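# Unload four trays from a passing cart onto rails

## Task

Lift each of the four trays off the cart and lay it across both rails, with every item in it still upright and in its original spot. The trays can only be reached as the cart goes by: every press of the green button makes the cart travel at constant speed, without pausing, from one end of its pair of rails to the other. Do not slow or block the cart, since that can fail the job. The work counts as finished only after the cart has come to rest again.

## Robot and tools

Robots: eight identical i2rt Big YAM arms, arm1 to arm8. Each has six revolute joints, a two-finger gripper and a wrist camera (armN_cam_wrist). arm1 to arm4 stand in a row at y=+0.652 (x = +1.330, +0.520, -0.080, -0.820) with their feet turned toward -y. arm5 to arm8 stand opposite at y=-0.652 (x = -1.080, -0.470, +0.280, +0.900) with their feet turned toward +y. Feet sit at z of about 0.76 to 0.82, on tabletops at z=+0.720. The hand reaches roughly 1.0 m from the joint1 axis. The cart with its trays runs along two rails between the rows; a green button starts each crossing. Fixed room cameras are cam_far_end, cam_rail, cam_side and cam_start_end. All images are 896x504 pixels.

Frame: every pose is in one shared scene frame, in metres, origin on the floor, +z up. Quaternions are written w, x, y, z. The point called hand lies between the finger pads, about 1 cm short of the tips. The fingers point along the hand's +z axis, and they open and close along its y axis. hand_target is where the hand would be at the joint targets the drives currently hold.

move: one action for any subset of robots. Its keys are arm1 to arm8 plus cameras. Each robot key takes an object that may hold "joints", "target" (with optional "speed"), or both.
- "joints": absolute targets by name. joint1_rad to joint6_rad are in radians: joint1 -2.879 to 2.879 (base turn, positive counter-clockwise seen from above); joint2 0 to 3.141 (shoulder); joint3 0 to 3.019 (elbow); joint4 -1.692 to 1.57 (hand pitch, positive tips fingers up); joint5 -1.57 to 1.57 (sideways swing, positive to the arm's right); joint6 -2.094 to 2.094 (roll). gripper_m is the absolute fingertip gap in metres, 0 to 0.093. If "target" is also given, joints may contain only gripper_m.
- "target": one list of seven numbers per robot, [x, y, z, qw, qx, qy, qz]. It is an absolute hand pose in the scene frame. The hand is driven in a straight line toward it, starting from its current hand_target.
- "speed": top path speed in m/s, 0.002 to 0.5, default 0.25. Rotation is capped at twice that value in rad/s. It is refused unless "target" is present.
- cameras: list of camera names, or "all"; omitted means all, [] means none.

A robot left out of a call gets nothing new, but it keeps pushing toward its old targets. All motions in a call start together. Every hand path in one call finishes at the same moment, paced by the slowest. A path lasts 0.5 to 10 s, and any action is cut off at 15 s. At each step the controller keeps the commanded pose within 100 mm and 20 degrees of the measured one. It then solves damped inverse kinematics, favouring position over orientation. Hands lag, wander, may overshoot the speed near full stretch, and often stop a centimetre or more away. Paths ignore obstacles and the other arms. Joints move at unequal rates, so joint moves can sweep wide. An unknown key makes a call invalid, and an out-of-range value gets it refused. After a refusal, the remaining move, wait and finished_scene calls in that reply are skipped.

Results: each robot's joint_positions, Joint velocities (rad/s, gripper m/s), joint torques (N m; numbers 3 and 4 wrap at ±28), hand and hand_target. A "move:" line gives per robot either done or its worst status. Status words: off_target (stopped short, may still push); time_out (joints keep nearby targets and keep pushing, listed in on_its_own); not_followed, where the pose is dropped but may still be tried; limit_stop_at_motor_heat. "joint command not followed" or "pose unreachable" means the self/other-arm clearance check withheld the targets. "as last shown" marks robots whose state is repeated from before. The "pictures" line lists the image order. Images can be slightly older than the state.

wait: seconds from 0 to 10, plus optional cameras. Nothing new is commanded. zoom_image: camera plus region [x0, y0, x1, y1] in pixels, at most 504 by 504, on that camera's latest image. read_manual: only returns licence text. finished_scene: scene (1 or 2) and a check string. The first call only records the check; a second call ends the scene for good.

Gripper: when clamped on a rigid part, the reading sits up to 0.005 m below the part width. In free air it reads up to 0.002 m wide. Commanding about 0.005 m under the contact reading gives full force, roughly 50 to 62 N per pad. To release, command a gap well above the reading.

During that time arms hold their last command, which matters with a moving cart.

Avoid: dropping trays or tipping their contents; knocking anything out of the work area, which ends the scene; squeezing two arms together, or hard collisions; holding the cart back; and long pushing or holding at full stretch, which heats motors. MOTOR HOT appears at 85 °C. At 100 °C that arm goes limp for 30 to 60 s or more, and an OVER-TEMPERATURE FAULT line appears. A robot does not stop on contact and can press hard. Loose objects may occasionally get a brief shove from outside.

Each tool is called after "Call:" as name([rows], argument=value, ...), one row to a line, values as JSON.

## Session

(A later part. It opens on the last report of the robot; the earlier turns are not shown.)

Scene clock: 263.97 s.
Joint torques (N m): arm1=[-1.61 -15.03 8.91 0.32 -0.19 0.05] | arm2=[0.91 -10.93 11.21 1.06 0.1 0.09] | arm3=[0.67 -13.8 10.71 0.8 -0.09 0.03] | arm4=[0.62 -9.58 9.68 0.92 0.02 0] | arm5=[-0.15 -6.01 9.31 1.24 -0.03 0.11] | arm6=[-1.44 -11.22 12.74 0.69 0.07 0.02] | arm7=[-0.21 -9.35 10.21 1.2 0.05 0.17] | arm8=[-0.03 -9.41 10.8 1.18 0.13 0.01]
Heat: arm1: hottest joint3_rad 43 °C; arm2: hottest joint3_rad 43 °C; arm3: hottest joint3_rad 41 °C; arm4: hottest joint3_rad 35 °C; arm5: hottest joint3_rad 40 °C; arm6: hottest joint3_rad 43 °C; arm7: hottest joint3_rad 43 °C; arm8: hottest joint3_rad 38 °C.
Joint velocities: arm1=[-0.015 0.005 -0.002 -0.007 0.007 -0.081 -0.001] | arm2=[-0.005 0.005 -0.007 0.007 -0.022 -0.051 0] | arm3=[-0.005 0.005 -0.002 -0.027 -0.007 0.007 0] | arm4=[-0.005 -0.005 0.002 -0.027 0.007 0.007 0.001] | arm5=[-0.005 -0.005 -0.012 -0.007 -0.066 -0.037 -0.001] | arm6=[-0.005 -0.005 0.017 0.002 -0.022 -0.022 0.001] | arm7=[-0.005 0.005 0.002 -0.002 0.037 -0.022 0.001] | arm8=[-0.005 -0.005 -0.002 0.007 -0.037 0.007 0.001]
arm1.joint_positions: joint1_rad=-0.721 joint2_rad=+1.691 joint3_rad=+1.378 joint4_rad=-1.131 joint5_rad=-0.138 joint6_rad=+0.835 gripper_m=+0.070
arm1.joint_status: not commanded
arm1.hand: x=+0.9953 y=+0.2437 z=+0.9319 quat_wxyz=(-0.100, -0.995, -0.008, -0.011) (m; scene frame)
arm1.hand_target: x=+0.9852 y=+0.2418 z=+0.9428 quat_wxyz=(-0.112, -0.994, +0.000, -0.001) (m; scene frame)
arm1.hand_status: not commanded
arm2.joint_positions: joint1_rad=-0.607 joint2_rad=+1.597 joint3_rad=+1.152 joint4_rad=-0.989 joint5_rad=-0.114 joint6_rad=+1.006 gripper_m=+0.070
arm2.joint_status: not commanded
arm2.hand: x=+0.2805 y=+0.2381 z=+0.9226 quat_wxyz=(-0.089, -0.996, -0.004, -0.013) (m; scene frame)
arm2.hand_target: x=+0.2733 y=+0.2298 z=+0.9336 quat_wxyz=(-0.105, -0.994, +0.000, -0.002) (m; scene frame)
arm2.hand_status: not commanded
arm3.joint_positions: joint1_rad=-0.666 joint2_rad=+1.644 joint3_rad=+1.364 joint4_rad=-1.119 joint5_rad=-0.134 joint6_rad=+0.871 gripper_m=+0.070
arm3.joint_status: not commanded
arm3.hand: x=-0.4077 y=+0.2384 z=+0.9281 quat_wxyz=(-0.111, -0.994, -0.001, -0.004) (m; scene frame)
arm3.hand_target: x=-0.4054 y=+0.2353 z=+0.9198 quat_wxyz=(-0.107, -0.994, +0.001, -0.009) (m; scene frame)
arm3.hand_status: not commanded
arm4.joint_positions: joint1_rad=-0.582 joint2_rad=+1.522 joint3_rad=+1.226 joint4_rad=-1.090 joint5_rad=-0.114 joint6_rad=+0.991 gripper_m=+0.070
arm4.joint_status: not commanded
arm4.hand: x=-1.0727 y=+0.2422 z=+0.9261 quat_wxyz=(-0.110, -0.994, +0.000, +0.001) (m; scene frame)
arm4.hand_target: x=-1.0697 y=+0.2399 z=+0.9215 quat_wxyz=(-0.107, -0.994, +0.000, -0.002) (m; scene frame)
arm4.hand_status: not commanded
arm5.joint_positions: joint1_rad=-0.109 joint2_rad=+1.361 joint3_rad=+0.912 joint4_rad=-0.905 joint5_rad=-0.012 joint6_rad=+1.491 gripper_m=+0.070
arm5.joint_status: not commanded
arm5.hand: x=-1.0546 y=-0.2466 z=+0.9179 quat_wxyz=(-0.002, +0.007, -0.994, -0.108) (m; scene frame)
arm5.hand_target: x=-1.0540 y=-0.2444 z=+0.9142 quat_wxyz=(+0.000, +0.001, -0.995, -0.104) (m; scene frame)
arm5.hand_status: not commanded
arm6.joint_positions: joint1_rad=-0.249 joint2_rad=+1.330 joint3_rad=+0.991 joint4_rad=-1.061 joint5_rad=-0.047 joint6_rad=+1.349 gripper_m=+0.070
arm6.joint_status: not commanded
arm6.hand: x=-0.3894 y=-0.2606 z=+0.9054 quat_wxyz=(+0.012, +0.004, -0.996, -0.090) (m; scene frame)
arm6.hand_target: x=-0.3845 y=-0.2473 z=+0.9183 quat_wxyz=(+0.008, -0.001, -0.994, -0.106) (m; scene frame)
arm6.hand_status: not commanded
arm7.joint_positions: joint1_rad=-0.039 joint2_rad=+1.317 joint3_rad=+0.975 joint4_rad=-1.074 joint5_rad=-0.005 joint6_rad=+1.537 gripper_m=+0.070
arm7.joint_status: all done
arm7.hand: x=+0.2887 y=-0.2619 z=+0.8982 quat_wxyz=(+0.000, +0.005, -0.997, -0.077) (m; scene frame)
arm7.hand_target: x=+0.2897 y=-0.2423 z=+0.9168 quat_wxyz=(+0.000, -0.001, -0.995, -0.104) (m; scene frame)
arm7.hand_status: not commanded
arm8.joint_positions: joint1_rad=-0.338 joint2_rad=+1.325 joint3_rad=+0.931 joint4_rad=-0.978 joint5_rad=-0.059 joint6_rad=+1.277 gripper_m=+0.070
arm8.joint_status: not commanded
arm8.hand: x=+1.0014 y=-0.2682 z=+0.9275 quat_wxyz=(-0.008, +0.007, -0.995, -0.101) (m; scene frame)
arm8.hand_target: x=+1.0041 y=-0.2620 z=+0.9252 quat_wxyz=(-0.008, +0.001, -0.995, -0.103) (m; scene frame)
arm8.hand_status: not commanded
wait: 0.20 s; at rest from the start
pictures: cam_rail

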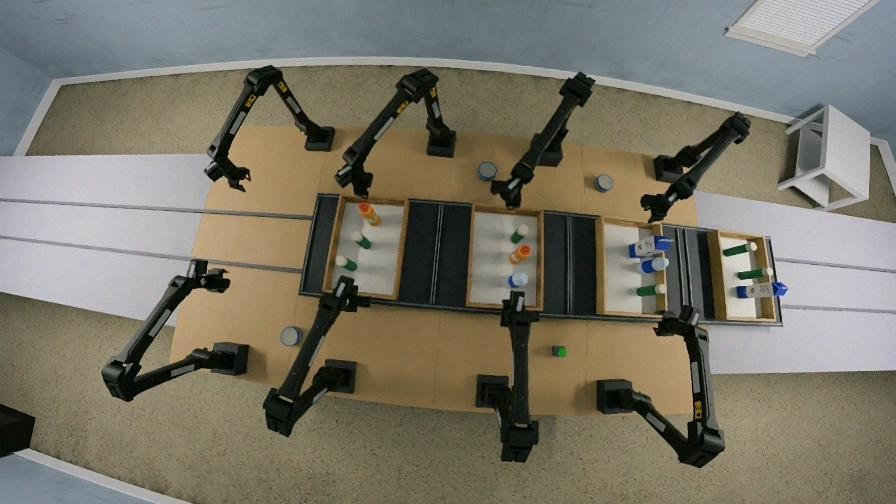

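Call:
wait(seconds=10, cameras=[])

Call:
wait(seconds=10, cameras=[])

Call:
wait(seconds=10, cameras=[])

Call:
wait(seconds=10, cameras=[])

Call:
wait(seconds=10, cameras=["cam_far_end", "cam_rail"])

Scene clock: 278.17 s.
Joint torques (N m): arm1=[-1.85 -15.27 9.03 0.25 -0.2 0.05] | arm2=[0.62 -11.22 11.14 0.96 0.11 0.07] | arm3=[0.73 -13.74 10.7 0.79 -0.09 0.03] | arm4=[0.56 -9.35 9.63 0.9 0 0.03] | arm5=[0.09 -6.18 9.36 1.05 0 0.1] | arm6=[-1.38 -11.16 12.77 0.7 0.07 0.03] | arm7=[-0.26 -9.29 10.21 1.2 0.05 0.17] | arm8=[-0.21 -9.52 10.8 1.17 0.13 0.02]
Heat: arm1: hottest joint3_rad 44 °C; arm2: hottest joint3_rad 43 °C; arm3: hottest joint3_rad 41 °C; arm4: hottest joint3_rad 36 °C; arm5: hottest joint3_rad 40 °C; arm6: hottest joint3_rad 43 °C; arm7: hottest joint3_rad 43 °C; arm8: hottest joint3_rad 38 °C.
Joint velocities: arm1=[0.005 0.005 0.007 -0.002 -0.007 -0.051 0] | arm2=[-0.024 -0.005 -0.007 0.002 0.022 0.037 0] | arm3=[-0.005 -0.015 0.012 -0.002 -0.007 -0.022 0.001] | arm4=[0.005 -0.005 0.002 0.002 -0.007 -0.007 0.001] | arm5=[-0.005 -0.024 -0.002 -0.007 -0.007 0.066 -0.001] | arm6=[-0.005 -0.005 -0.007 0.007 -0.022 -0.051 -0.001] | arm7=[-0.005 -0.015 -0.032 -0.017 -0.007 -0.007 0.001] | arm8=[-0.005 -0.015 -0.002 -0.027 -0.095 -0.022 0.001]
arm1.joint_positions: joint1_rad=-0.721 joint2_rad=+1.691 joint3_rad=+1.378 joint4_rad=-1.131 joint5_rad=-0.138 joint6_rad=+0.835 gripper_m=+0.070
arm1.joint_status: not commanded
arm1.hand: x=+0.9953 y=+0.2437 z=+0.9319 quat_wxyz=(-0.100, -0.995, -0.008, -0.011) (m; scene frame)
arm1.hand_target: x=+0.9852 y=+0.2418 z=+0.9428 quat_wxyz=(-0.112, -0.994, +0.000, -0.001) (m; scene frame)
arm1.hand_status: not commanded
arm2.joint_positions: joint1_rad=-0.607 joint2_rad=+1.597 joint3_rad=+1.152 joint4_rad=-0.989 joint5_rad=-0.114 joint6_rad=+1.006 gripper_m=+0.070
arm2.joint_status: not commanded
arm2.hand: x=+0.2805 y=+0.2381 z=+0.9226 quat_wxyz=(-0.089, -0.996, -0.004, -0.013) (m; scene frame)
arm2.hand_target: x=+0.2733 y=+0.2298 z=+0.9336 quat_wxyz=(-0.105, -0.994, +0.000, -0.001) (m; scene frame)
arm2.hand_status: not commanded
arm3.joint_positions: joint1_rad=-0.666 joint2_rad=+1.644 joint3_rad=+1.364 joint4_rad=-1.119 joint5_rad=-0.134 joint6_rad=+0.871 gripper_m=+0.070
arm3.joint_status: not commanded
arm3.hand: x=-0.4077 y=+0.2384 z=+0.9281 quat_wxyz=(-0.111, -0.994, -0.001, -0.004) (m; scene frame)
arm3.hand_target: x=-0.4054 y=+0.2353 z=+0.9198 quat_wxyz=(-0.107, -0.994, +0.001, -0.009) (m; scene frame)
arm3.hand_status: not commanded
arm4.joint_positions: joint1_rad=-0.582 joint2_rad=+1.522 joint3_rad=+1.226 joint4_rad=-1.090 joint5_rad=-0.114 joint6_rad=+0.991 gripper_m=+0.070
arm4.joint_status: not commanded
arm4.hand: x=-1.0727 y=+0.2422 z=+0.9261 quat_wxyz=(-0.110, -0.994, +0.000, +0.001) (m; scene frame)
arm4.hand_target: x=-1.0697 y=+0.2399 z=+0.9215 quat_wxyz=(-0.107, -0.994, +0.000, -0.002) (m; scene frame)
arm4.hand_status: not commanded
arm5.joint_positions: joint1_rad=-0.109 joint2_rad=+1.361 joint3_rad=+0.912 joint4_rad=-0.905 joint5_rad=-0.012 joint6_rad=+1.491 gripper_m=+0.070
arm5.joint_status: not commanded
arm5.hand: x=-1.0546 y=-0.2466 z=+0.9179 quat_wxyz=(-0.002, +0.007, -0.994, -0.108) (m; scene frame)
arm5.hand_target: x=-1.0540 y=-0.2444 z=+0.9142 quat_wxyz=(+0.000, +0.001, -0.995, -0.104) (m; scene frame)
arm5.hand_status: not commanded
arm6.joint_positions: joint1_rad=-0.249 joint2_rad=+1.330 joint3_rad=+0.991 joint4_rad=-1.061 joint5_rad=-0.047 joint6_rad=+1.349 gripper_m=+0.070
arm6.joint_status: not commanded
arm6.hand: x=-0.3894 y=-0.2606 z=+0.9054 quat_wxyz=(+0.012, +0.004, -0.996, -0.090) (m; scene frame)
arm6.hand_target: x=-0.3845 y=-0.2473 z=+0.9183 quat_wxyz=(+0.008, -0.001, -0.994, -0.106) (m; scene frame)
arm6.hand_status: not commanded
arm7.joint_positions: joint1_rad=-0.039 joint2_rad=+1.317 joint3_rad=+0.975 joint4_rad=-1.074 joint5_rad=-0.005 joint6_rad=+1.537 gripper_m=+0.070
arm7.joint_status: all done
arm7.hand: x=+0.2887 y=-0.2619 z=+0.8982 quat_wxyz=(+0.000, +0.005, -0.997, -0.077) (m; scene frame)
arm7.hand_target: x=+0.2897 y=-0.2423 z=+0.9168 quat_wxyz=(+0.000, -0.001, -0.995, -0.104) (m; scene frame)
arm7.hand_status: not commanded
arm8.joint_positions: joint1_rad=-0.338 joint2_rad=+1.325 joint3_rad=+0.931 joint4_rad=-0.978 joint5_rad=-0.059 joint6_rad=+1.277 gripper_m=+0.070
arm8.joint_status: not commanded
arm8.hand: x=+1.0014 y=-0.2682 z=+0.9275 quat_wxyz=(-0.008, +0.007, -0.995, -0.101) (m; scene frame)
arm8.hand_target: x=+1.0041 y=-0.2620 z=+0.9252 quat_wxyz=(-0.008, +0.001, -0.995, -0.103) (m; scene frame)
arm8.hand_status: not commanded
wait: 10.00 s; at rest from the start
pictures: none
No camera images: "cameras" was empty.

Scene clock: 288.17 s.
Joint torques (N m): arm1=[-2.08 -15.79 9.07 0.43 -0.2 0.02] | arm2=[0.56 -10.46 11.1 1.06 0.12 0.04] | arm3=[0.67 -13.74 10.71 0.8 -0.09 0.03] | arm4=[0.73 -9.58 9.58 0.88 0.01 0.02] | arm5=[-0.26 -6.01 9.36 1.1 -0.04 0.11] | arm6=[-1.38 -11.28 12.74 0.7 0.07 0.02] | arm7=[-0.15 -9.29 10.21 1.2 0.06 0.17] | arm8=[-0.21 -9.52 10.88 1.16 0.13 0.01]
Heat: arm1: hottest joint3_rad 44 °C; arm2: hottest joint3_rad 43 °C; arm3: hottest joint3_rad 41 °C; arm4: hottest joint3_rad 36 °C; arm5: hottest joint3_rad 40 °C; arm6: hottest joint3_rad 43 °C; arm7: hottest joint3_rad 43 °C; arm8: hottest joint3_rad 38 °C.
Joint velocities: arm1=[-0.024 0.005 -0.002 0.002 0.007 -0.022 0] | arm2=[-0.015 -0.015 0.012 -0.017 0.007 -0.007 0] | arm3=[-0.005 -0.024 -0.002 0.002 -0.037 0.022 0] | arm4=[-0.005 -0.024 -0.002 -0.022 0.007 -0.007 -0.001] | arm5=[-0.015 -0.005 0.017 0.002 -0.022 0.007 0] | arm6=[0.005 -0.024 0.037 -0.012 0.007 -0.066 0] | arm7=[-0.005 -0.005 -0.012 -0.007 -0.066 -0.037 -0.001] | arm8=[0.005 -0.015 -0.017 0.012 -0.066 0.051 0.001]
arm1.joint_positions: joint1_rad=-0.721 joint2_rad=+1.691 joint3_rad=+1.378 joint4_rad=-1.131 joint5_rad=-0.138 joint6_rad=+0.835 gripper_m=+0.070
arm1.joint_status: not commanded
arm1.hand: x=+0.9953 y=+0.2437 z=+0.9319 quat_wxyz=(-0.100, -0.995, -0.008, -0.011) (m; scene frame)
arm1.hand_target: x=+0.9852 y=+0.2418 z=+0.9428 quat_wxyz=(-0.112, -0.994, +0.000, -0.001) (m; scene frame)
arm1.hand_status: not commanded
arm2.joint_positions: joint1_rad=-0.607 joint2_rad=+1.597 joint3_rad=+1.152 joint4_rad=-0.989 joint5_rad=-0.114 joint6_rad=+1.006 gripper_m=+0.070
arm2.joint_status: not commanded
arm2.hand: x=+0.2805 y=+0.2381 z=+0.9226 quat_wxyz=(-0.089, -0.996, -0.004, -0.013) (m; scene frame)
arm2.hand_target: x=+0.2733 y=+0.2298 z=+0.9336 quat_wxyz=(-0.105, -0.994, +0.000, -0.001) (m; scene frame)
arm2.hand_status: not commanded
arm3.joint_positions: joint1_rad=-0.666 joint2_rad=+1.644 joint3_rad=+1.364 joint4_rad=-1.119 joint5_rad=-0.134 joint6_rad=+0.871 gripper_m=+0.070
arm3.joint_status: not commanded
arm3.hand: x=-0.4077 y=+0.2384 z=+0.9281 quat_wxyz=(-0.111, -0.994, -0.001, -0.004) (m; scene frame)
arm3.hand_target: x=-0.4054 y=+0.2353 z=+0.9198 quat_wxyz=(-0.107, -0.994, +0.001, -0.009) (m; scene frame)
arm3.hand_status: not commanded
arm4.joint_positions: joint1_rad=-0.582 joint2_rad=+1.522 joint3_rad=+1.226 joint4_rad=-1.090 joint5_rad=-0.114 joint6_rad=+0.991 gripper_m=+0.070
arm4.joint_status: not commanded
arm4.hand: x=-1.0727 y=+0.2422 z=+0.9261 quat_wxyz=(-0.110, -0.994, +0.000, +0.001) (m; scene frame)
arm4.hand_target: x=-1.0697 y=+0.2399 z=+0.9215 quat_wxyz=(-0.107, -0.994, +0.000, -0.002) (m; scene frame)
arm4.hand_status: not commanded
arm5.joint_positions: joint1_rad=-0.109 joint2_rad=+1.361 joint3_rad=+0.912 joint4_rad=-0.905 joint5_rad=-0.012 joint6_rad=+1.491 gripper_m=+0.070
arm5.joint_status: not commanded
arm5.hand: x=-1.0546 y=-0.2466 z=+0.9179 quat_wxyz=(-0.002, +0.007, -0.994, -0.108) (m; scene frame)
arm5.hand_target: x=-1.0540 y=-0.2444 z=+0.9142 quat_wxyz=(+0.000, +0.001, -0.995, -0.104) (m; scene frame)
arm5.hand_status: not commanded
arm6.joint_positions: joint1_rad=-0.249 joint2_rad=+1.330 joint3_rad=+0.991 joint4_rad=-1.061 joint5_rad=-0.047 joint6_rad=+1.349 gripper_m=+0.070
arm6.joint_status: not commanded
arm6.hand: x=-0.3894 y=-0.2606 z=+0.9054 quat_wxyz=(+0.012, +0.004, -0.996, -0.090) (m; scene frame)
arm6.hand_target: x=-0.3845 y=-0.2473 z=+0.9183 quat_wxyz=(+0.008, -0.001, -0.994, -0.106) (m; scene frame)
arm6.hand_status: not commanded
arm7.joint_positions: joint1_rad=-0.039 joint2_rad=+1.317 joint3_rad=+0.975 joint4_rad=-1.074 joint5_rad=-0.005 joint6_rad=+1.537 gripper_m=+0.070
arm7.joint_status: all done
arm7.hand: x=+0.2887 y=-0.2619 z=+0.8982 quat_wxyz=(+0.000, +0.005, -0.997, -0.077) (m; scene frame)
arm7.hand_target: x=+0.2897 y=-0.2423 z=+0.9168 quat_wxyz=(+0.000, -0.001, -0.995, -0.104) (m; scene frame)
arm7.hand_status: not commanded
arm8.joint_positions: joint1_rad=-0.338 joint2_rad=+1.325 joint3_rad=+0.931 joint4_rad=-0.978 joint5_rad=-0.059 joint6_rad=+1.277 gripper_m=+0.070
arm8.joint_status: not commanded
arm8.hand: x=+1.0014 y=-0.2682 z=+0.9275 quat_wxyz=(-0.008, +0.007, -0.995, -0.101) (m; scene frame)
arm8.hand_target: x=+1.0041 y=-0.2620 z=+0.9252 quat_wxyz=(-0.008, +0.001, -0.995, -0.103) (m; scene frame)
arm8.hand_status: not commanded
wait: 10.00 s; at rest by 0.27 s
pictures: none
No camera images: "cameras" was empty.

Scene clock: 298.17 s.
Joint torques (N m): arm1=[-1.85 -15.44 9.09 0.42 -0.13 0.06] | arm2=[0.32 -11.28 11 1.1 0.11 0.07] | arm3=[0.73 -13.8 10.71 0.8 -0.09 0.03] | arm4=[0.5 -9.29 9.59 0.85 0.01 0.01] | arm5=[-0.03 -6.95 9.25 1.07 -0.05 0.11] | arm6=[-1.38 -11.22 12.72 0.7 0.06 0.03] | arm7=[-0.26 -9.29 10.19 1.18 0.06 0.17] | arm8=[-0.15 -9.52 10.82 1.18 0.15 0.02]
Heat: arm1: hottest joint3_rad 44 °C; arm2: hottest joint3_rad 43 °C; arm3: hottest joint3_rad 41 °C; arm4: hottest joint3_rad 36 °C; arm5: hottest joint3_rad 40 °C; arm6: hottest joint3_rad 43 °C; arm7: hottest joint3_rad 43 °C; arm8: hottest joint3_rad 39 °C.
Joint velocities: arm1=[-0.015 0.005 -0.012 0.002 -0.037 0.007 0] | arm2=[-0.005 -0.015 0.002 0.027 0.022 0.007 0] | arm3=[-0.005 -0.005 0.007 -0.012 -0.022 0.007 0] | arm4=[0.005 -0.005 0.007 0.007 -0.051 0.007 0] | arm5=[-0.005 -0.015 -0.002 0.007 -0.037 -0.037 -0.001] | arm6=[0.005 -0.005 -0.002 -0.002 -0.022 -0.037 0.001] | arm7=[0.005 -0.005 -0.002 -0.002 0.022 -0.051 0] | arm8=[0.015 -0.005 -0.002 -0.012 0.007 -0.022 -0.001]
arm1.joint_positions: joint1_rad=-0.721 joint2_rad=+1.691 joint3_rad=+1.378 joint4_rad=-1.131 joint5_rad=-0.138 joint6_rad=+0.836 gripper_m=+0.070
arm1.joint_status: not commanded
arm1.hand: x=+0.9953 y=+0.2437 z=+0.9319 quat_wxyz=(-0.100, -0.995, -0.008, -0.011) (m; scene frame)
arm1.hand_target: x=+0.9852 y=+0.2418 z=+0.9428 quat_wxyz=(-0.112, -0.994, +0.001, -0.001) (m; scene frame)
arm1.hand_status: not commanded
arm2.joint_positions: joint1_rad=-0.607 joint2_rad=+1.597 joint3_rad=+1.152 joint4_rad=-0.989 joint5_rad=-0.114 joint6_rad=+1.006 gripper_m=+0.070
arm2.joint_status: not commanded
arm2.hand: x=+0.2805 y=+0.2381 z=+0.9226 quat_wxyz=(-0.089, -0.996, -0.004, -0.013) (m; scene frame)
arm2.hand_target: x=+0.2733 y=+0.2298 z=+0.9336 quat_wxyz=(-0.105, -0.994, +0.000, -0.001) (m; scene frame)
arm2.hand_status: not commanded
arm3.joint_positions: joint1_rad=-0.666 joint2_rad=+1.644 joint3_rad=+1.364 joint4_rad=-1.119 joint5_rad=-0.134 joint6_rad=+0.871 gripper_m=+0.070
arm3.joint_status: not commanded
arm3.hand: x=-0.4077 y=+0.2384 z=+0.9281 quat_wxyz=(-0.111, -0.994, -0.001, -0.004) (m; scene frame)
arm3.hand_target: x=-0.4054 y=+0.2353 z=+0.9198 quat_wxyz=(-0.107, -0.994, +0.001, -0.009) (m; scene frame)
arm3.hand_status: not commanded
arm4.joint_positions: joint1_rad=-0.582 joint2_rad=+1.522 joint3_rad=+1.226 joint4_rad=-1.090 joint5_rad=-0.114 joint6_rad=+0.991 gripper_m=+0.070
arm4.joint_status: not commanded
arm4.hand: x=-1.0727 y=+0.2422 z=+0.9261 quat_wxyz=(-0.110, -0.994, +0.000, +0.001) (m; scene frame)
arm4.hand_target: x=-1.0697 y=+0.2399 z=+0.9215 quat_wxyz=(-0.107, -0.994, +0.000, -0.002) (m; scene frame)
arm4.hand_status: not commanded
arm5.joint_positions: joint1_rad=-0.109 joint2_rad=+1.361 joint3_rad=+0.912 joint4_rad=-0.905 joint5_rad=-0.012 joint6_rad=+1.491 gripper_m=+0.070
arm5.joint_status: not commanded
arm5.hand: x=-1.0546 y=-0.2466 z=+0.9179 quat_wxyz=(-0.002, +0.007, -0.994, -0.108) (m; scene frame)
arm5.hand_target: x=-1.0540 y=-0.2444 z=+0.9142 quat_wxyz=(+0.000, +0.001, -0.995, -0.104) (m; scene frame)
arm5.hand_status: not commanded
arm6.joint_positions: joint1_rad=-0.249 joint2_rad=+1.330 joint3_rad=+0.991 joint4_rad=-1.061 joint5_rad=-0.047 joint6_rad=+1.349 gripper_m=+0.070
arm6.joint_status: not commanded
arm6.hand: x=-0.3894 y=-0.2606 z=+0.9054 quat_wxyz=(+0.012, +0.004, -0.996, -0.090) (m; scene frame)
arm6.hand_target: x=-0.3845 y=-0.2473 z=+0.9183 quat_wxyz=(+0.008, -0.001, -0.994, -0.106) (m; scene frame)
arm6.hand_status: not commanded
arm7.joint_positions: joint1_rad=-0.039 joint2_rad=+1.317 joint3_rad=+0.975 joint4_rad=-1.074 joint5_rad=-0.005 joint6_rad=+1.537 gripper_m=+0.070
arm7.joint_status: all done
arm7.hand: x=+0.2887 y=-0.2619 z=+0.8982 quat_wxyz=(+0.000, +0.005, -0.997, -0.077) (m; scene frame)
arm7.hand_target: x=+0.2897 y=-0.2423 z=+0.9168 quat_wxyz=(+0.000, -0.001, -0.995, -0.104) (m; scene frame)
arm7.hand_status: not commanded
arm8.joint_positions: joint1_rad=-0.338 joint2_rad=+1.325 joint3_rad=+0.931 joint4_rad=-0.978 joint5_rad=-0.059 joint6_rad=+1.277 gripper_m=+0.070
arm8.joint_status: not commanded
arm8.hand: x=+1.0014 y=-0.2682 z=+0.9275 quat_wxyz=(-0.008, +0.007, -0.995, -0.101) (m; scene frame)
arm8.hand_target: x=+1.0041 y=-0.2620 z=+0.9252 quat_wxyz=(-0.008, +0.001, -0.995, -0.103) (m; scene frame)
arm8.hand_status: not commanded
wait: 10.00 s; at rest by 0.27 s
pictures: none
No camera images: "cameras" was empty.

Scene clock: 308.17 s.
Joint torques (N m): arm1=[-2.49 -15.44 9.01 0.25 -0.19 0.03] | arm2=[0.79 -10.75 11.11 1.17 0.1 0.08] | arm3=[0.67 -13.8 10.7 0.79 -0.09 0.03] | arm4=[0.73 -9.35 9.61 0.87 0 0.03] | arm5=[0.03 -6.65 9.33 1.06 -0.04 0.09] | arm6=[-1.38 -11.22 12.77 0.7 0.06 0.02] | arm7=[-0.26 -9.35 10.19 1.2 0.06 0.17] | arm8=[-0.26 -9.41 10.85 1.13 0.13 0.01]
Heat: arm1: hottest joint3_rad 44 °C; arm2: hottest joint3_rad 43 °C; arm3: hottest joint3_rad 41 °C; arm4: hottest joint3_rad 36 °C; arm5: hottest joint3_rad 40 °C; arm6: hottest joint3_rad 43 °C; arm7: hottest joint3_rad 43 °C; arm8: hottest joint3_rad 39 °C.
Joint velocities: arm1=[-0.005 -0.005 -0.017 -0.002 0.007 0.051 -0.001] | arm2=[-0.015 0.005 0.017 -0.002 0.037 0.022 0] | arm3=[-0.015 -0.005 -0.017 -0.022 -0.081 -0.007 -0.001] | arm4=[0.005 -0.015 0.007 -0.002 0.007 0.007 0.001] | arm5=[-0.005 -0.005 0.007 -0.017 -0.007 -0.007 0] | arm6=[-0.005 -0.034 -0.007 -0.027 0.037 -0.007 0.001] | arm7=[-0.015 -0.005 -0.012 0.002 -0.081 -0.022 -0.001] | arm8=[-0.005 -0.005 0.002 -0.002 -0.066 -0.022 0.002]
arm1.joint_positions: joint1_rad=-0.721 joint2_rad=+1.691 joint3_rad=+1.378 joint4_rad=-1.131 joint5_rad=-0.138 joint6_rad=+0.836 gripper_m=+0.070
arm1.joint_status: not commanded
arm1.hand: x=+0.9953 y=+0.2437 z=+0.9319 quat_wxyz=(-0.100, -0.995, -0.008, -0.011) (m; scene frame)
arm1.hand_target: x=+0.9852 y=+0.2418 z=+0.9428 quat_wxyz=(-0.112, -0.994, +0.001, -0.001) (m; scene frame)
arm1.hand_status: not commanded
arm2.joint_positions: joint1_rad=-0.607 joint2_rad=+1.597 joint3_rad=+1.152 joint4_rad=-0.989 joint5_rad=-0.114 joint6_rad=+1.006 gripper_m=+0.070
arm2.joint_status: not commanded
arm2.hand: x=+0.2805 y=+0.2381 z=+0.9226 quat_wxyz=(-0.089, -0.996, -0.004, -0.013) (m; scene frame)
arm2.hand_target: x=+0.2733 y=+0.2298 z=+0.9336 quat_wxyz=(-0.105, -0.994, +0.000, -0.001) (m; scene frame)
arm2.hand_status: not commanded
arm3.joint_positions: joint1_rad=-0.666 joint2_rad=+1.644 joint3_rad=+1.364 joint4_rad=-1.119 joint5_rad=-0.134 joint6_rad=+0.871 gripper_m=+0.070
arm3.joint_status: not commanded
arm3.hand: x=-0.4077 y=+0.2384 z=+0.9281 quat_wxyz=(-0.111, -0.994, -0.001, -0.004) (m; scene frame)
arm3.hand_target: x=-0.4054 y=+0.2353 z=+0.9198 quat_wxyz=(-0.107, -0.994, +0.001, -0.009) (m; scene frame)
arm3.hand_status: not commanded
arm4.joint_positions: joint1_rad=-0.582 joint2_rad=+1.522 joint3_rad=+1.226 joint4_rad=-1.090 joint5_rad=-0.114 joint6_rad=+0.991 gripper_m=+0.070
arm4.joint_status: not commanded
arm4.hand: x=-1.0727 y=+0.2422 z=+0.9261 quat_wxyz=(-0.110, -0.994, +0.000, +0.001) (m; scene frame)
arm4.hand_target: x=-1.0697 y=+0.2399 z=+0.9215 quat_wxyz=(-0.107, -0.994, +0.000, -0.002) (m; scene frame)
arm4.hand_status: not commanded
arm5.joint_positions: joint1_rad=-0.109 joint2_rad=+1.361 joint3_rad=+0.912 joint4_rad=-0.905 joint5_rad=-0.012 joint6_rad=+1.491 gripper_m=+0.070
arm5.joint_status: not commanded
arm5.hand: x=-1.0546 y=-0.2466 z=+0.9179 quat_wxyz=(-0.002, +0.007, -0.994, -0.108) (m; scene frame)
arm5.hand_target: x=-1.0540 y=-0.2444 z=+0.9142 quat_wxyz=(+0.000, +0.001, -0.995, -0.104) (m; scene frame)
arm5.hand_status: not commanded
arm6.joint_positions: joint1_rad=-0.249 joint2_rad=+1.330 joint3_rad=+0.991 joint4_rad=-1.061 joint5_rad=-0.047 joint6_rad=+1.349 gripper_m=+0.070
arm6.joint_status: not commanded
arm6.hand: x=-0.3894 y=-0.2606 z=+0.9054 quat_wxyz=(+0.012, +0.004, -0.996, -0.090) (m; scene frame)
arm6.hand_target: x=-0.3845 y=-0.2473 z=+0.9183 quat_wxyz=(+0.008, -0.001, -0.994, -0.106) (m; scene frame)
arm6.hand_status: not commanded
arm7.joint_positions: joint1_rad=-0.039 joint2_rad=+1.317 joint3_rad=+0.975 joint4_rad=-1.074 joint5_rad=-0.005 joint6_rad=+1.537 gripper_m=+0.070
arm7.joint_status: all done
arm7.hand: x=+0.2887 y=-0.2619 z=+0.8982 quat_wxyz=(+0.000, +0.005, -0.997, -0.077) (m; scene frame)
arm7.hand_target: x=+0.2897 y=-0.2423 z=+0.9168 quat_wxyz=(+0.000, -0.001, -0.995, -0.104) (m; scene frame)
arm7.hand_status: not commanded
arm8.joint_positions: joint1_rad=-0.338 joint2_rad=+1.325 joint3_rad=+0.931 joint4_rad=-0.978 joint5_rad=-0.059 joint6_rad=+1.277 gripper_m=+0.070
arm8.joint_status: not commanded
arm8.hand: x=+1.0014 y=-0.2682 z=+0.9275 quat_wxyz=(-0.008, +0.007, -0.995, -0.101) (m; scene frame)
arm8.hand_target: x=+1.0041 y=-0.2620 z=+0.9252 quat_wxyz=(-0.008, +0.001, -0.995, -0.103) (m; scene frame)
arm8.hand_status: not commanded
wait: 10.00 s; at rest by 0.27 s
pictures: none
No camera images: "cameras" was empty.

Scene clock: 318.17 s.
Joint torques (N m): arm1=[-1.49 -15.5 8.95 0.4 -0.1 0.04] | arm2=[0.26 -11.05 11.06 1.11 0.09 0.1] | arm3=[0.73 -13.8 10.71 0.79 -0.09 0.03] | arm4=[0.44 -9.41 9.61 0.9 0.02 0.01] | arm5=[-0.15 -5.95 9.32 0.92 -0.04 0.12] | arm6=[-1.26 -11.16 12.74 0.72 0.07 0.02] | arm7=[-0.21 -9.35 10.21 1.2 0.06 0.17] | arm8=[-0.03 -9.52 10.85 1.21 0.14 0.02]
Heat: arm1: hottest joint3_rad 44 °C; arm2: hottest joint3_rad 43 °C; arm3: hottest joint3_rad 41 °C; arm4: hottest joint3_rad 36 °C; arm5: hottest joint3_rad 40 °C; arm6: hottest joint3_rad 43 °C; arm7: hottest joint3_rad 44 °C; arm8: hottest joint3_rad 39 °C.
Joint velocities: arm1=[-0.024 0.005 -0.007 0.007 -0.007 0.051 -0.001] | arm2=[0.005 -0.005 -0.017 -0.017 0.022 0.007 0.001] | arm3=[-0.005 -0.015 0.007 0.007 0.007 -0.007 0] | arm4=[-0.015 -0.015 -0.007 -0.012 -0.081 -0.037 0] | arm5=[-0.005 0.005 0.002 0.012 0.022 -0.037 0] | arm6=[-0.005 -0.005 -0.002 -0.012 0.007 0.007 0] | arm7=[0.005 -0.005 -0.012 0.002 0.037 0.007 0] | arm8=[0.005 -0.005 0.002 -0.007 -0.037 0.037 0]
arm1.joint_positions: joint1_rad=-0.721 joint2_rad=+1.691 joint3_rad=+1.378 joint4_rad=-1.131 joint5_rad=-0.138 joint6_rad=+0.836 gripper_m=+0.070
arm1.joint_status: not commanded
arm1.hand: x=+0.9953 y=+0.2437 z=+0.9319 quat_wxyz=(-0.100, -0.995, -0.008, -0.011) (m; scene frame)
arm1.hand_target: x=+0.9852 y=+0.2418 z=+0.9428 quat_wxyz=(-0.112, -0.994, +0.001, -0.001) (m; scene frame)
arm1.hand_status: not commanded
arm2.joint_positions: joint1_rad=-0.607 joint2_rad=+1.597 joint3_rad=+1.152 joint4_rad=-0.989 joint5_rad=-0.114 joint6_rad=+1.006 gripper_m=+0.070
arm2.joint_status: not commanded
arm2.hand: x=+0.2805 y=+0.2381 z=+0.9226 quat_wxyz=(-0.089, -0.996, -0.004, -0.013) (m; scene frame)
arm2.hand_target: x=+0.2733 y=+0.2298 z=+0.9336 quat_wxyz=(-0.105, -0.994, +0.000, -0.001) (m; scene frame)
arm2.hand_status: not commanded
arm3.joint_positions: joint1_rad=-0.666 joint2_rad=+1.644 joint3_rad=+1.364 joint4_rad=-1.119 joint5_rad=-0.134 joint6_rad=+0.871 gripper_m=+0.070
arm3.joint_status: not commanded
arm3.hand: x=-0.4077 y=+0.2384 z=+0.9281 quat_wxyz=(-0.111, -0.994, -0.001, -0.004) (m; scene frame)
arm3.hand_target: x=-0.4054 y=+0.2353 z=+0.9198 quat_wxyz=(-0.107, -0.994, +0.001, -0.009) (m; scene frame)
arm3.hand_status: not commanded
arm4.joint_positions: joint1_rad=-0.582 joint2_rad=+1.522 joint3_rad=+1.226 joint4_rad=-1.090 joint5_rad=-0.114 joint6_rad=+0.991 gripper_m=+0.070
arm4.joint_status: not commanded
arm4.hand: x=-1.0727 y=+0.2422 z=+0.9261 quat_wxyz=(-0.110, -0.994, +0.000, +0.001) (m; scene frame)
arm4.hand_target: x=-1.0697 y=+0.2399 z=+0.9215 quat_wxyz=(-0.107, -0.994, +0.000, -0.002) (m; scene frame)
arm4.hand_status: not commanded
arm5.joint_positions: joint1_rad=-0.109 joint2_rad=+1.361 joint3_rad=+0.912 joint4_rad=-0.905 joint5_rad=-0.012 joint6_rad=+1.491 gripper_m=+0.070
arm5.joint_status: not commanded
arm5.hand: x=-1.0546 y=-0.2466 z=+0.9179 quat_wxyz=(-0.002, +0.007, -0.994, -0.108) (m; scene frame)
arm5.hand_target: x=-1.0540 y=-0.2444 z=+0.9142 quat_wxyz=(+0.000, +0.001, -0.995, -0.104) (m; scene frame)
arm5.hand_status: not commanded
arm6.joint_positions: joint1_rad=-0.249 joint2_rad=+1.330 joint3_rad=+0.991 joint4_rad=-1.061 joint5_rad=-0.047 joint6_rad=+1.349 gripper_m=+0.070
arm6.joint_status: not commanded
arm6.hand: x=-0.3894 y=-0.2606 z=+0.9054 quat_wxyz=(+0.012, +0.004, -0.996, -0.090) (m; scene frame)
arm6.hand_target: x=-0.3845 y=-0.2473 z=+0.9183 quat_wxyz=(+0.008, -0.001, -0.994, -0.106) (m; scene frame)
arm6.hand_status: not commanded
arm7.joint_positions: joint1_rad=-0.039 joint2_rad=+1.317 joint3_rad=+0.975 joint4_rad=-1.074 joint5_rad=-0.005 joint6_rad=+1.537 gripper_m=+0.070
arm7.joint_status: all done
arm7.hand: x=+0.2887 y=-0.2619 z=+0.8982 quat_wxyz=(+0.000, +0.005, -0.997, -0.077) (m; scene frame)
arm7.hand_target: x=+0.2897 y=-0.2423 z=+0.9168 quat_wxyz=(+0.000, -0.001, -0.995, -0.104) (m; scene frame)
arm7.hand_status: not commanded
arm8.joint_positions: joint1_rad=-0.338 joint2_rad=+1.325 joint3_rad=+0.931 joint4_rad=-0.978 joint5_rad=-0.059 joint6_rad=+1.277 gripper_m=+0.070
arm8.joint_status: not commanded
arm8.hand: x=+1.0014 y=-0.2682 z=+0.9275 quat_wxyz=(-0.008, +0.007, -0.995, -0.101) (m; scene frame)
arm8.hand_target: x=+1.0041 y=-0.2620 z=+0.9252 quat_wxyz=(-0.008, +0.001, -0.995, -0.103) (m; scene frame)
arm8.hand_status: not commanded
wait: 10.00 s; at rest by 0.27 s
pictures: cam_far_end, cam_rail

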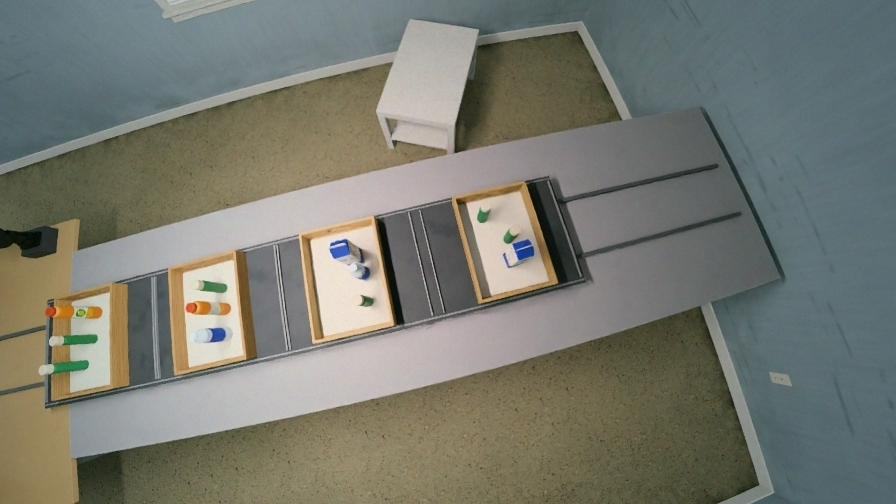

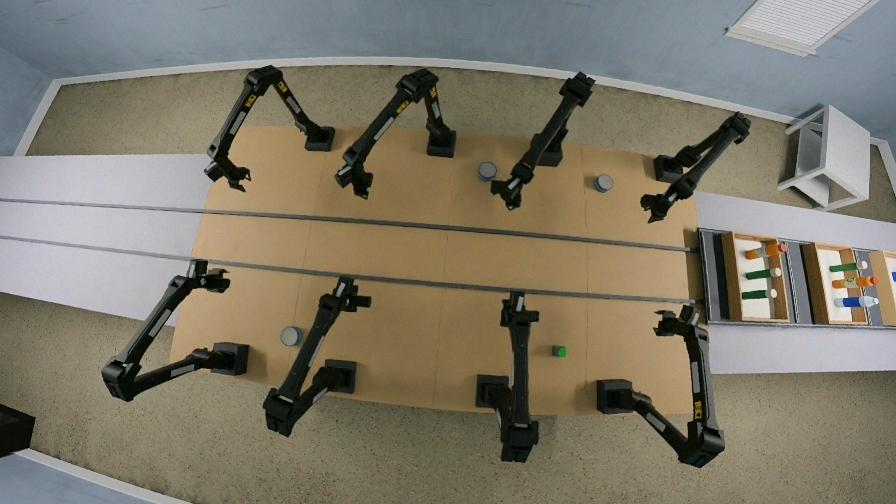

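Call:
wait(seconds=5, cameras=["cam_far_end"])

Scene clock: 349.03 s.
Joint torques (N m): arm1=[-2.96 -15.74 9.09 0.42 -0.16 0.03] | arm2=[0.73 -10.81 11.03 0.96 0.06 0.05] | arm3=[0.67 -13.8 10.71 0.79 -0.09 0.03] | arm4=[0.38 -9.41 9.63 0.91 0.01 0.04] | arm5=[0.21 -5.89 9.42 1.14 -0.03 0.11] | arm6=[-1.32 -11.16 12.74 0.72 0.07 0.03] | arm7=[-0.21 -9.35 10.19 1.18 0.06 0.17] | arm8=[-0.21 -9.52 10.82 1.17 0.13 0.03]
Heat: arm1: hottest joint3_rad 44 °C; arm2: hottest joint3_rad 43 °C; arm3: hottest joint3_rad 42 °C; arm4: hottest joint3_rad 36 °C; arm5: hottest joint3_rad 41 °C; arm6: hottest joint3_rad 44 °C; arm7: hottest joint3_rad 44 °C; arm8: hottest joint3_rad 39 °C.
Joint velocities: arm1=[-0.015 -0.005 -0.002 -0.007 0.007 0.022 0] | arm2=[-0.015 -0.005 -0.002 -0.007 -0.066 0.022 -0.001] | arm3=[-0.015 -0.005 -0.007 -0.002 -0.037 -0.037 -0.001] | arm4=[0.015 0.005 0.007 0.007 -0.007 -0.022 0] | arm5=[0.005 -0.005 -0.012 0.012 -0.051 0.066 -0.001] | arm6=[-0.015 -0.015 -0.007 -0.002 -0.037 0.007 0.001] | arm7=[-0.005 -0.015 0.002 -0.032 0.022 -0.051 -0.001] | arm8=[-0.005 0.015 0.002 0.012 0.022 -0.037 0.001]
arm1.joint_positions: joint1_rad=-0.721 joint2_rad=+1.691 joint3_rad=+1.378 joint4_rad=-1.131 joint5_rad=-0.138 joint6_rad=+0.836 gripper_m=+0.070
arm1.joint_status: not commanded
arm1.hand: x=+0.9953 y=+0.2437 z=+0.9319 quat_wxyz=(-0.100, -0.995, -0.008, -0.011) (m; scene frame)
arm1.hand_target: x=+0.9852 y=+0.2418 z=+0.9428 quat_wxyz=(-0.112, -0.994, +0.001, -0.001) (m; scene frame)
arm1.hand_status: not commanded
arm2.joint_positions: joint1_rad=-0.607 joint2_rad=+1.597 joint3_rad=+1.152 joint4_rad=-0.989 joint5_rad=-0.114 joint6_rad=+1.006 gripper_m=+0.070
arm2.joint_status: not commanded
arm2.hand: x=+0.2805 y=+0.2381 z=+0.9226 quat_wxyz=(-0.089, -0.996, -0.004, -0.013) (m; scene frame)
arm2.hand_target: x=+0.2733 y=+0.2298 z=+0.9336 quat_wxyz=(-0.105, -0.994, +0.000, -0.002) (m; scene frame)
arm2.hand_status: not commanded
arm3.joint_positions: joint1_rad=-0.666 joint2_rad=+1.644 joint3_rad=+1.364 joint4_rad=-1.119 joint5_rad=-0.134 joint6_rad=+0.871 gripper_m=+0.070
arm3.joint_status: not commanded
arm3.hand: x=-0.4077 y=+0.2384 z=+0.9281 quat_wxyz=(-0.111, -0.994, -0.001, -0.004) (m; scene frame)
arm3.hand_target: x=-0.4054 y=+0.2353 z=+0.9198 quat_wxyz=(-0.107, -0.994, +0.001, -0.009) (m; scene frame)
arm3.hand_status: not commanded
arm4.joint_positions: joint1_rad=-0.582 joint2_rad=+1.522 joint3_rad=+1.226 joint4_rad=-1.090 joint5_rad=-0.114 joint6_rad=+0.991 gripper_m=+0.070
arm4.joint_status: not commanded
arm4.hand: x=-1.0727 y=+0.2422 z=+0.9261 quat_wxyz=(-0.110, -0.994, +0.000, +0.001) (m; scene frame)
arm4.hand_target: x=-1.0697 y=+0.2399 z=+0.9215 quat_wxyz=(-0.107, -0.994, +0.000, -0.002) (m; scene frame)
arm4.hand_status: not commanded
arm5.joint_positions: joint1_rad=-0.109 joint2_rad=+1.361 joint3_rad=+0.912 joint4_rad=-0.905 joint5_rad=-0.012 joint6_rad=+1.491 gripper_m=+0.070
arm5.joint_status: not commanded
arm5.hand: x=-1.0546 y=-0.2466 z=+0.9179 quat_wxyz=(-0.002, +0.007, -0.994, -0.108) (m; scene frame)
arm5.hand_target: x=-1.0540 y=-0.2444 z=+0.9142 quat_wxyz=(+0.000, +0.001, -0.995, -0.104) (m; scene frame)
arm5.hand_status: not commanded
arm6.joint_positions: joint1_rad=-0.249 joint2_rad=+1.330 joint3_rad=+0.991 joint4_rad=-1.061 joint5_rad=-0.047 joint6_rad=+1.349 gripper_m=+0.070
arm6.joint_status: not commanded
arm6.hand: x=-0.3894 y=-0.2606 z=+0.9054 quat_wxyz=(+0.012, +0.004, -0.996, -0.090) (m; scene frame)
arm6.hand_target: x=-0.3845 y=-0.2473 z=+0.9183 quat_wxyz=(+0.008, -0.001, -0.994, -0.106) (m; scene frame)
arm6.hand_status: not commanded
arm7.joint_positions: joint1_rad=-0.039 joint2_rad=+1.317 joint3_rad=+0.975 joint4_rad=-1.074 joint5_rad=-0.005 joint6_rad=+1.537 gripper_m=+0.070
arm7.joint_status: all done
arm7.hand: x=+0.2887 y=-0.2619 z=+0.8982 quat_wxyz=(+0.000, +0.005, -0.997, -0.077) (m; scene frame)
arm7.hand_target: x=+0.2897 y=-0.2423 z=+0.9168 quat_wxyz=(+0.000, -0.001, -0.995, -0.104) (m; scene frame)
arm7.hand_status: not commanded
arm8.joint_positions: joint1_rad=-0.338 joint2_rad=+1.325 joint3_rad=+0.931 joint4_rad=-0.978 joint5_rad=-0.059 joint6_rad=+1.277 gripper_m=+0.070
arm8.joint_status: not commanded
arm8.hand: x=+1.0014 y=-0.2682 z=+0.9275 quat_wxyz=(-0.008, +0.007, -0.995, -0.101) (m; scene frame)
arm8.hand_target: x=+1.0041 y=-0.2620 z=+0.9252 quat_wxyz=(-0.008, +0.001, -0.995, -0.103) (m; scene frame)
arm8.hand_status: not commanded
wait: 5.00 s; at rest from the start
pictures: cam_far_end

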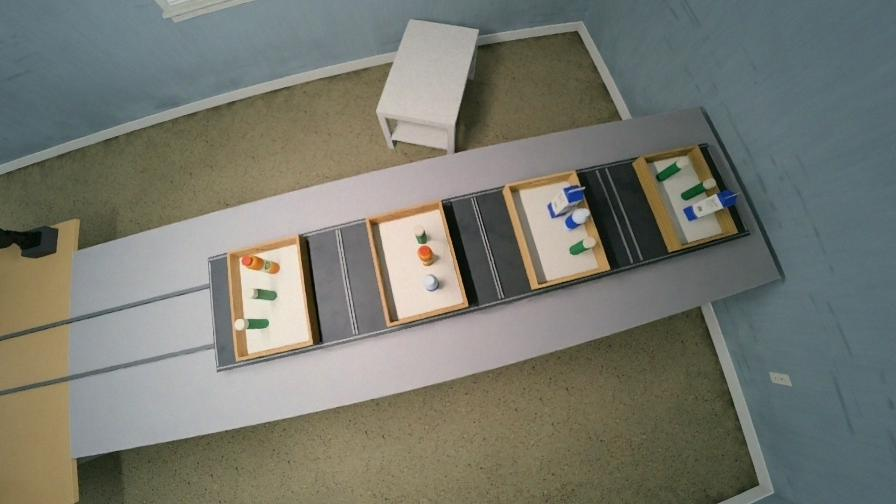

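Call:
move(arm7={"joints": {"joint1_rad": -0.985, "joint2_rad": 1.427, "joint3_rad": 1.037, "joint4_rad": -1.181, "joint5_rad": 0, "joint6_rad": 0.602, "gripper_m": 0.0}}, cameras=[])

Call:
move(arm7={"target": [0.598, -0.433, 0.778, 0, 0, 1, 0], "speed": 0.12}, cameras=["arm7_cam_wrist"])

Call:
move(arm7={"target": [0.600, -0.432, 0.87, 0, 0, 1, 0], "speed": 0.3}, cameras=[])

Call:
move(arm7={"joints": {"joint1_rad": -0.041, "joint2_rad": 1.319, "joint3_rad": 1.021, "joint4_rad": -1.063, "joint5_rad": -0.005, "joint6_rad": 1.548, "gripper_m": 0.07}}, cameras=["cam_far_end"])

Scene clock: 355.70 s.
Joint torques (N m): arm1=[-2.2 -15.33 9.11 0.5 -0.17 0.07] | arm2=[0.21 -11.28 11.17 0.99 0.07 0.05] | arm3=[0.73 -13.8 10.71 0.79 -0.09 0.03] | arm4=[0.44 -9.47 9.59 0.91 0.03 0.03] | arm5=[-0.09 -6.53 9.4 0.98 -0.02 0.12] | arm6=[-1.44 -11.22 12.75 0.7 0.07 0.02] | arm7=[0.03 -11.34 9.76 -0.34 0.03 -0.03] | arm8=[0.09 -9.52 10.86 1.17 0.13 0.02]
Heat: arm1: hottest joint3_rad 44 °C; arm2: hottest joint3_rad 43 °C; arm3: hottest joint3_rad 42 °C; arm4: hottest joint3_rad 36 °C; arm5: hottest joint3_rad 41 °C; arm6: hottest joint3_rad 44 °C; arm7: hottest joint3_rad 44 °C; arm8: hottest joint3_rad 39 °C.
move: arm7 done
Joint velocities: arm1=[0.005 -0.005 -0.002 0.012 -0.081 -0.022 -0.001] | arm2=[-0.015 -0.005 -0.017 -0.002 0.007 -0.051 0] | arm3=[0.005 -0.005 -0.007 -0.017 -0.037 0.037 0.001] | arm4=[-0.015 -0.015 -0.007 0.012 0.022 0.037 0] | arm5=[-0.005 -0.005 -0.007 -0.002 -0.022 0.007 0] | arm6=[-0.005 0.015 -0.007 0.017 -0.007 0.022 0.001] | arm7=[-0.015 -0.005 -0.007 -0.007 0.007 -0.037 0.001] | arm8=[-0.005 -0.015 -0.022 0.022 -0.022 -0.022 0]
arm1, arm3, arm4, arm5, arm6, arm8: as last shown
arm2.joint_positions: joint1_rad=-0.607 joint2_rad=+1.597 joint3_rad=+1.152 joint4_rad=-0.989 joint5_rad=-0.114 joint6_rad=+1.006 gripper_m=+0.070
arm2.joint_status: not commanded
arm2.hand: x=+0.2805 y=+0.2381 z=+0.9226 quat_wxyz=(-0.089, -0.996, -0.004, -0.013) (m; scene frame)
arm2.hand_target: x=+0.2733 y=+0.2298 z=+0.9336 quat_wxyz=(-0.105, -0.994, +0.000, -0.001) (m; scene frame)
arm2.hand_status: not commanded
arm7.joint_positions: joint1_rad=-0.987 joint2_rad=+1.435 joint3_rad=+0.989 joint4_rad=-1.167 joint5_rad=+0.000 joint6_rad=+0.614 gripper_m=+0.001
arm7.joint_status: all done
arm7.hand: x=+0.5872 y=-0.4423 z=+0.8598 quat_wxyz=(+0.018, -0.007, -1.000, +0.013) (m; scene frame)
arm7.hand_target: x=+0.6000 y=-0.4327 z=+0.8793 quat_wxyz=(+0.000, +0.000, -1.000, +0.001) (m; scene frame)
arm7.hand_status: not commanded
pictures: none
No camera images: "cameras" was empty.

Scene clock: 357.07 s.
Joint torques (N m): arm1=[-1.67 -15.44 9.1 0.4 -0.11 0.03] | arm2=[-0.09 -11.4 11.15 1.09 0.09 0.07] | arm3=[0.67 -13.8 10.71 0.79 -0.09 0.04] | arm4=[0.5 -9.52 9.59 0.96 0.03 0.04] | arm5=[-0.38 -6.36 9.26 1.09 -0.01 0.1] | arm6=[-1.38 -11.16 12.75 0.72 0.06 0.03] | arm7=[0.26 -8.29 4.11 2.85 -0.03 -0.03] | arm8=[-0.03 -9.23 10.82 1.14 0.14 0.03]
Heat: arm1: hottest joint3_rad 44 °C; arm2: hottest joint3_rad 43 °C; arm3: hottest joint3_rad 42 °C; arm4: hottest joint3_rad 36 °C; arm5: hottest joint3_rad 41 °C; arm6: hottest joint3_rad 44 °C; arm7: hottest joint3_rad 44 °C; arm8: hottest joint3_rad 39 °C.
move: arm7 off_target
Joint velocities: arm1=[0.005 0.005 0.007 -0.002 0.007 -0.066 0.001] | arm2=[-0.005 0.005 0.007 0.022 0.007 0.007 0] | arm3=[-0.005 -0.015 0.002 -0.007 0.007 0.022 -0.001] | arm4=[-0.015 -0.024 -0.002 0.007 -0.051 0.022 -0.002] | arm5=[-0.024 -0.005 0.012 -0.002 -0.037 0.037 0] | arm6=[-0.005 -0.015 0.007 -0.022 -0.037 -0.051 -0.001] | arm7=[0.005 -0.005 -0.012 0.002 0.022 0.037 -0.001] | arm8=[-0.005 -0.015 -0.012 -0.007 0.022 -0.066 0]
arm1, arm2, arm3, arm4, arm5, arm6, arm8: as last shown
arm7.joint_positions: joint1_rad=-0.987 joint2_rad=+1.526 joint3_rad=+0.913 joint4_rad=-0.947 joint5_rad=+0.000 joint6_rad=+0.613 gripper_m=+0.001
arm7.joint_status: not commanded
arm7.hand: x=+0.6003 y=-0.4334 z=+0.8016 quat_wxyz=(-0.004, -0.007, -1.000, -0.003) (m; scene frame)
arm7.hand_target: x=+0.5971 y=-0.4335 z=+0.7803 quat_wxyz=(+0.000, +0.000, -1.000, +0.000) (m; scene frame)
arm7.hand_status: off_target (0.024 m and 1.0 deg from the pose sent, 0.083 m and 2.6 deg at the start)
pictures: arm7_cam_wrist
camera_calibration:
arm7_cam_wrist: T_world_to_cam=[[-0.000462476, -0.999945, 0.0104717, -0.442541], [-0.811473, 0.00649482, 0.584353, 0.0261376], [-0.584389, -0.00822726, -0.811432, 1.12329], [0, 0, 0, 1]] pos_world=[0.677444, -0.433445, 0.900835]

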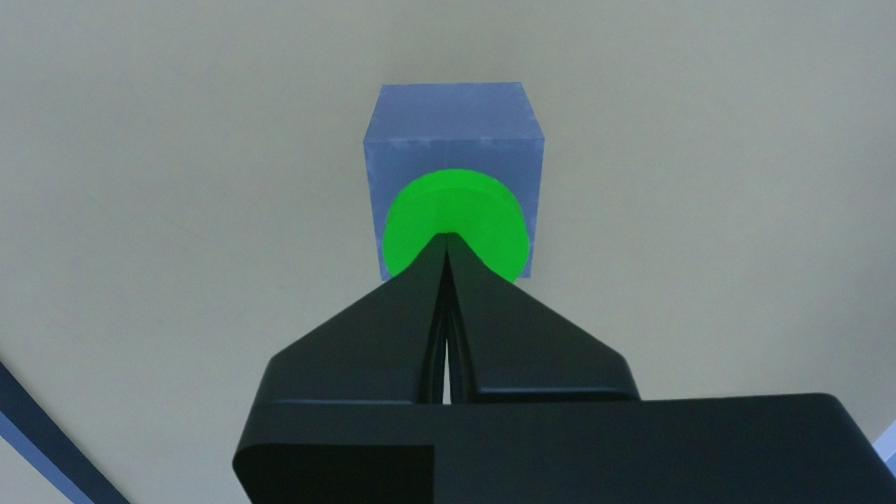

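Scene clock: 358.13 s.
Joint torques (N m): arm1=[-1.96 -15.15 8.92 0.31 -0.13 0.02] | arm2=[0.67 -10.81 11.28 1.11 0.09 0.06] | arm3=[0.67 -13.8 10.71 0.8 -0.09 0.03] | arm4=[0.56 -9.41 9.55 0.91 0.01 0.03] | arm5=[-0.67 -6.18 9.32 0.96 -0.01 0.11] | arm6=[-1.38 -11.22 12.77 0.69 0.06 0.03] | arm7=[0.09 -10.99 9.62 -0.29 -0.02 -0.03] | arm8=[-0.21 -9.41 10.78 1.13 0.15 0.02]
Heat: arm1: hottest joint3_rad 44 °C; arm2: hottest joint3_rad 43 °C; arm3: hottest joint3_rad 42 °C; arm4: hottest joint3_rad 36 °C; arm5: hottest joint3_rad 41 °C; arm6: hottest joint3_rad 44 °C; arm7: hottest joint3_rad 44 °C; arm8: hottest joint3_rad 39 °C.
move: arm7 off_target
Joint velocities: arm1=[-0.005 0.005 -0.002 -0.007 0.007 0.022 0] | arm2=[0.005 -0.005 0.012 -0.012 0.037 0.022 0] | arm3=[0.015 -0.015 -0.012 0.032 0.081 -0.007 0] | arm4=[-0.005 -0.005 0.002 -0.017 0.022 0.007 -0.001] | arm5=[-0.005 -0.005 0.017 0.002 0.022 0.007 -0.001] | arm6=[-0.015 -0.005 -0.007 0.017 -0.022 -0.081 0.001] | arm7=[0.005 -0.015 -0.017 -0.012 0.007 0.007 0] | arm8=[-0.024 -0.015 -0.002 -0.007 0.007 -0.007 -0.001]
arm1, arm2, arm3, arm4, arm5, arm6, arm8: as last shown
arm7.joint_positions: joint1_rad=-0.987 joint2_rad=+1.441 joint3_rad=+0.971 joint4_rad=-1.138 joint5_rad=+0.000 joint6_rad=+0.613 gripper_m=+0.001
arm7.joint_status: not commanded
arm7.hand: x=+0.5869 y=-0.4425 z=+0.8518 quat_wxyz=(+0.015, -0.007, -1.000, +0.011) (m; scene frame)
arm7.hand_target: x=+0.5994 y=-0.4324 z=+0.8694 quat_wxyz=(+0.000, +0.000, -1.000, +0.000) (m; scene frame)
arm7.hand_status: off_target (0.025 m and 2.3 deg from the pose sent, 0.068 m and 1.0 deg at the start)
pictures: none
No camera images: "cameras" was empty.

Scene clock: 359.97 s.
Joint torques (N m): arm1=[-1.85 -15.74 9.07 0.4 -0.16 0.04] | arm2=[0.21 -10.99 11 1.06 0.09 0.09] | arm3=[0.73 -13.8 10.71 0.79 -0.09 0.03] | arm4=[0.56 -9.35 9.62 0.87 0.03 0.03] | arm5=[-0.38 -6.42 9.21 0.98 -0.02 0.09] | arm6=[-1.38 -11.22 12.75 0.7 0.07 0.03] | arm7=[-0.21 -9.29 10.18 1.21 0.04 0.14] | arm8=[-0.03 -9.52 10.8 1.2 0.14 0.01]
Heat: arm1: hottest joint3_rad 44 °C; arm2: hottest joint3_rad 43 °C; arm3: hottest joint3_rad 42 °C; arm4: hottest joint3_rad 36 °C; arm5: hottest joint3_rad 41 °C; arm6: hottest joint3_rad 44 °C; arm7: hottest joint3_rad 44 °C; arm8: hottest joint3_rad 39 °C.
move: arm7 done
Joint velocities: arm1=[0.005 0.005 -0.002 0.002 -0.022 -0.066 -0.002] | arm2=[0.005 -0.005 0.007 0.002 0.066 0.007 0.001] | arm3=[-0.005 -0.005 0.007 -0.002 -0.066 -0.022 -0.001] | arm4=[-0.015 -0.015 0.012 0.002 0.007 -0.051 0.001] | arm5=[-0.015 -0.024 0.012 -0.012 -0.022 0.007 -0.002] | arm6=[-0.015 -0.005 -0.027 0.012 -0.037 -0.037 0] | arm7=[-0.015 -0.005 0.002 0.012 0.11 -0.022 -0.001] | arm8=[-0.005 0.005 -0.007 0.007 0.037 -0.007 0]
arm1, arm2, arm4, arm5, arm6, arm8: as last shown
arm3.joint_positions: joint1_rad=-0.666 joint2_rad=+1.644 joint3_rad=+1.364 joint4_rad=-1.119 joint5_rad=-0.134 joint6_rad=+0.871 gripper_m=+0.070
arm3.joint_status: not commanded
arm3.hand: x=-0.4077 y=+0.2384 z=+0.9281 quat_wxyz=(-0.111, -0.994, -0.001, -0.004) (m; scene frame)
arm3.hand_target: x=-0.4054 y=+0.2353 z=+0.9198 quat_wxyz=(-0.107, -0.994, +0.001, -0.008) (m; scene frame)
arm3.hand_status: not commanded
arm7.joint_positions: joint1_rad=-0.040 joint2_rad=+1.317 joint3_rad=+0.974 joint4_rad=-1.074 joint5_rad=-0.005 joint6_rad=+1.536 gripper_m=+0.070
arm7.joint_status: all done
arm7.hand: x=+0.2889 y=-0.2621 z=+0.8981 quat_wxyz=(+0.000, +0.005, -0.997, -0.076) (m; scene frame)
arm7.hand_target: x=+0.2898 y=-0.2425 z=+0.9165 quat_wxyz=(+0.000, -0.001, -0.995, -0.104) (m; scene frame)
arm7.hand_status: not commanded
pictures: cam_far_end

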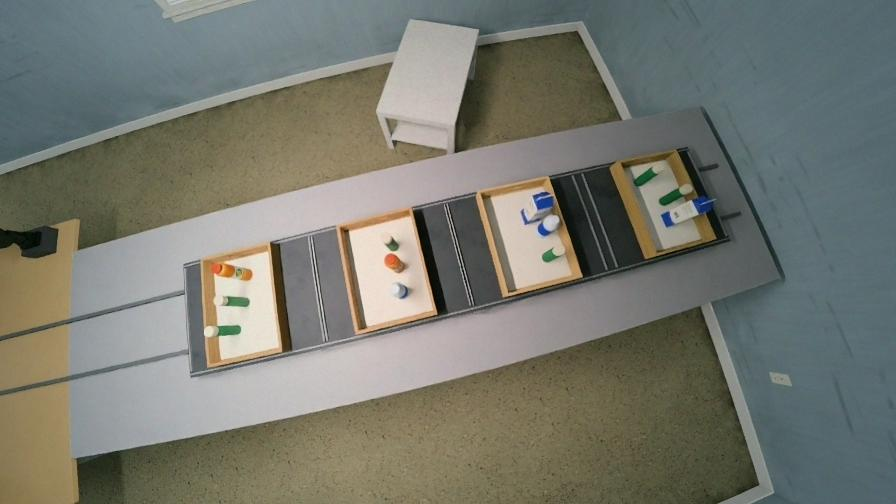

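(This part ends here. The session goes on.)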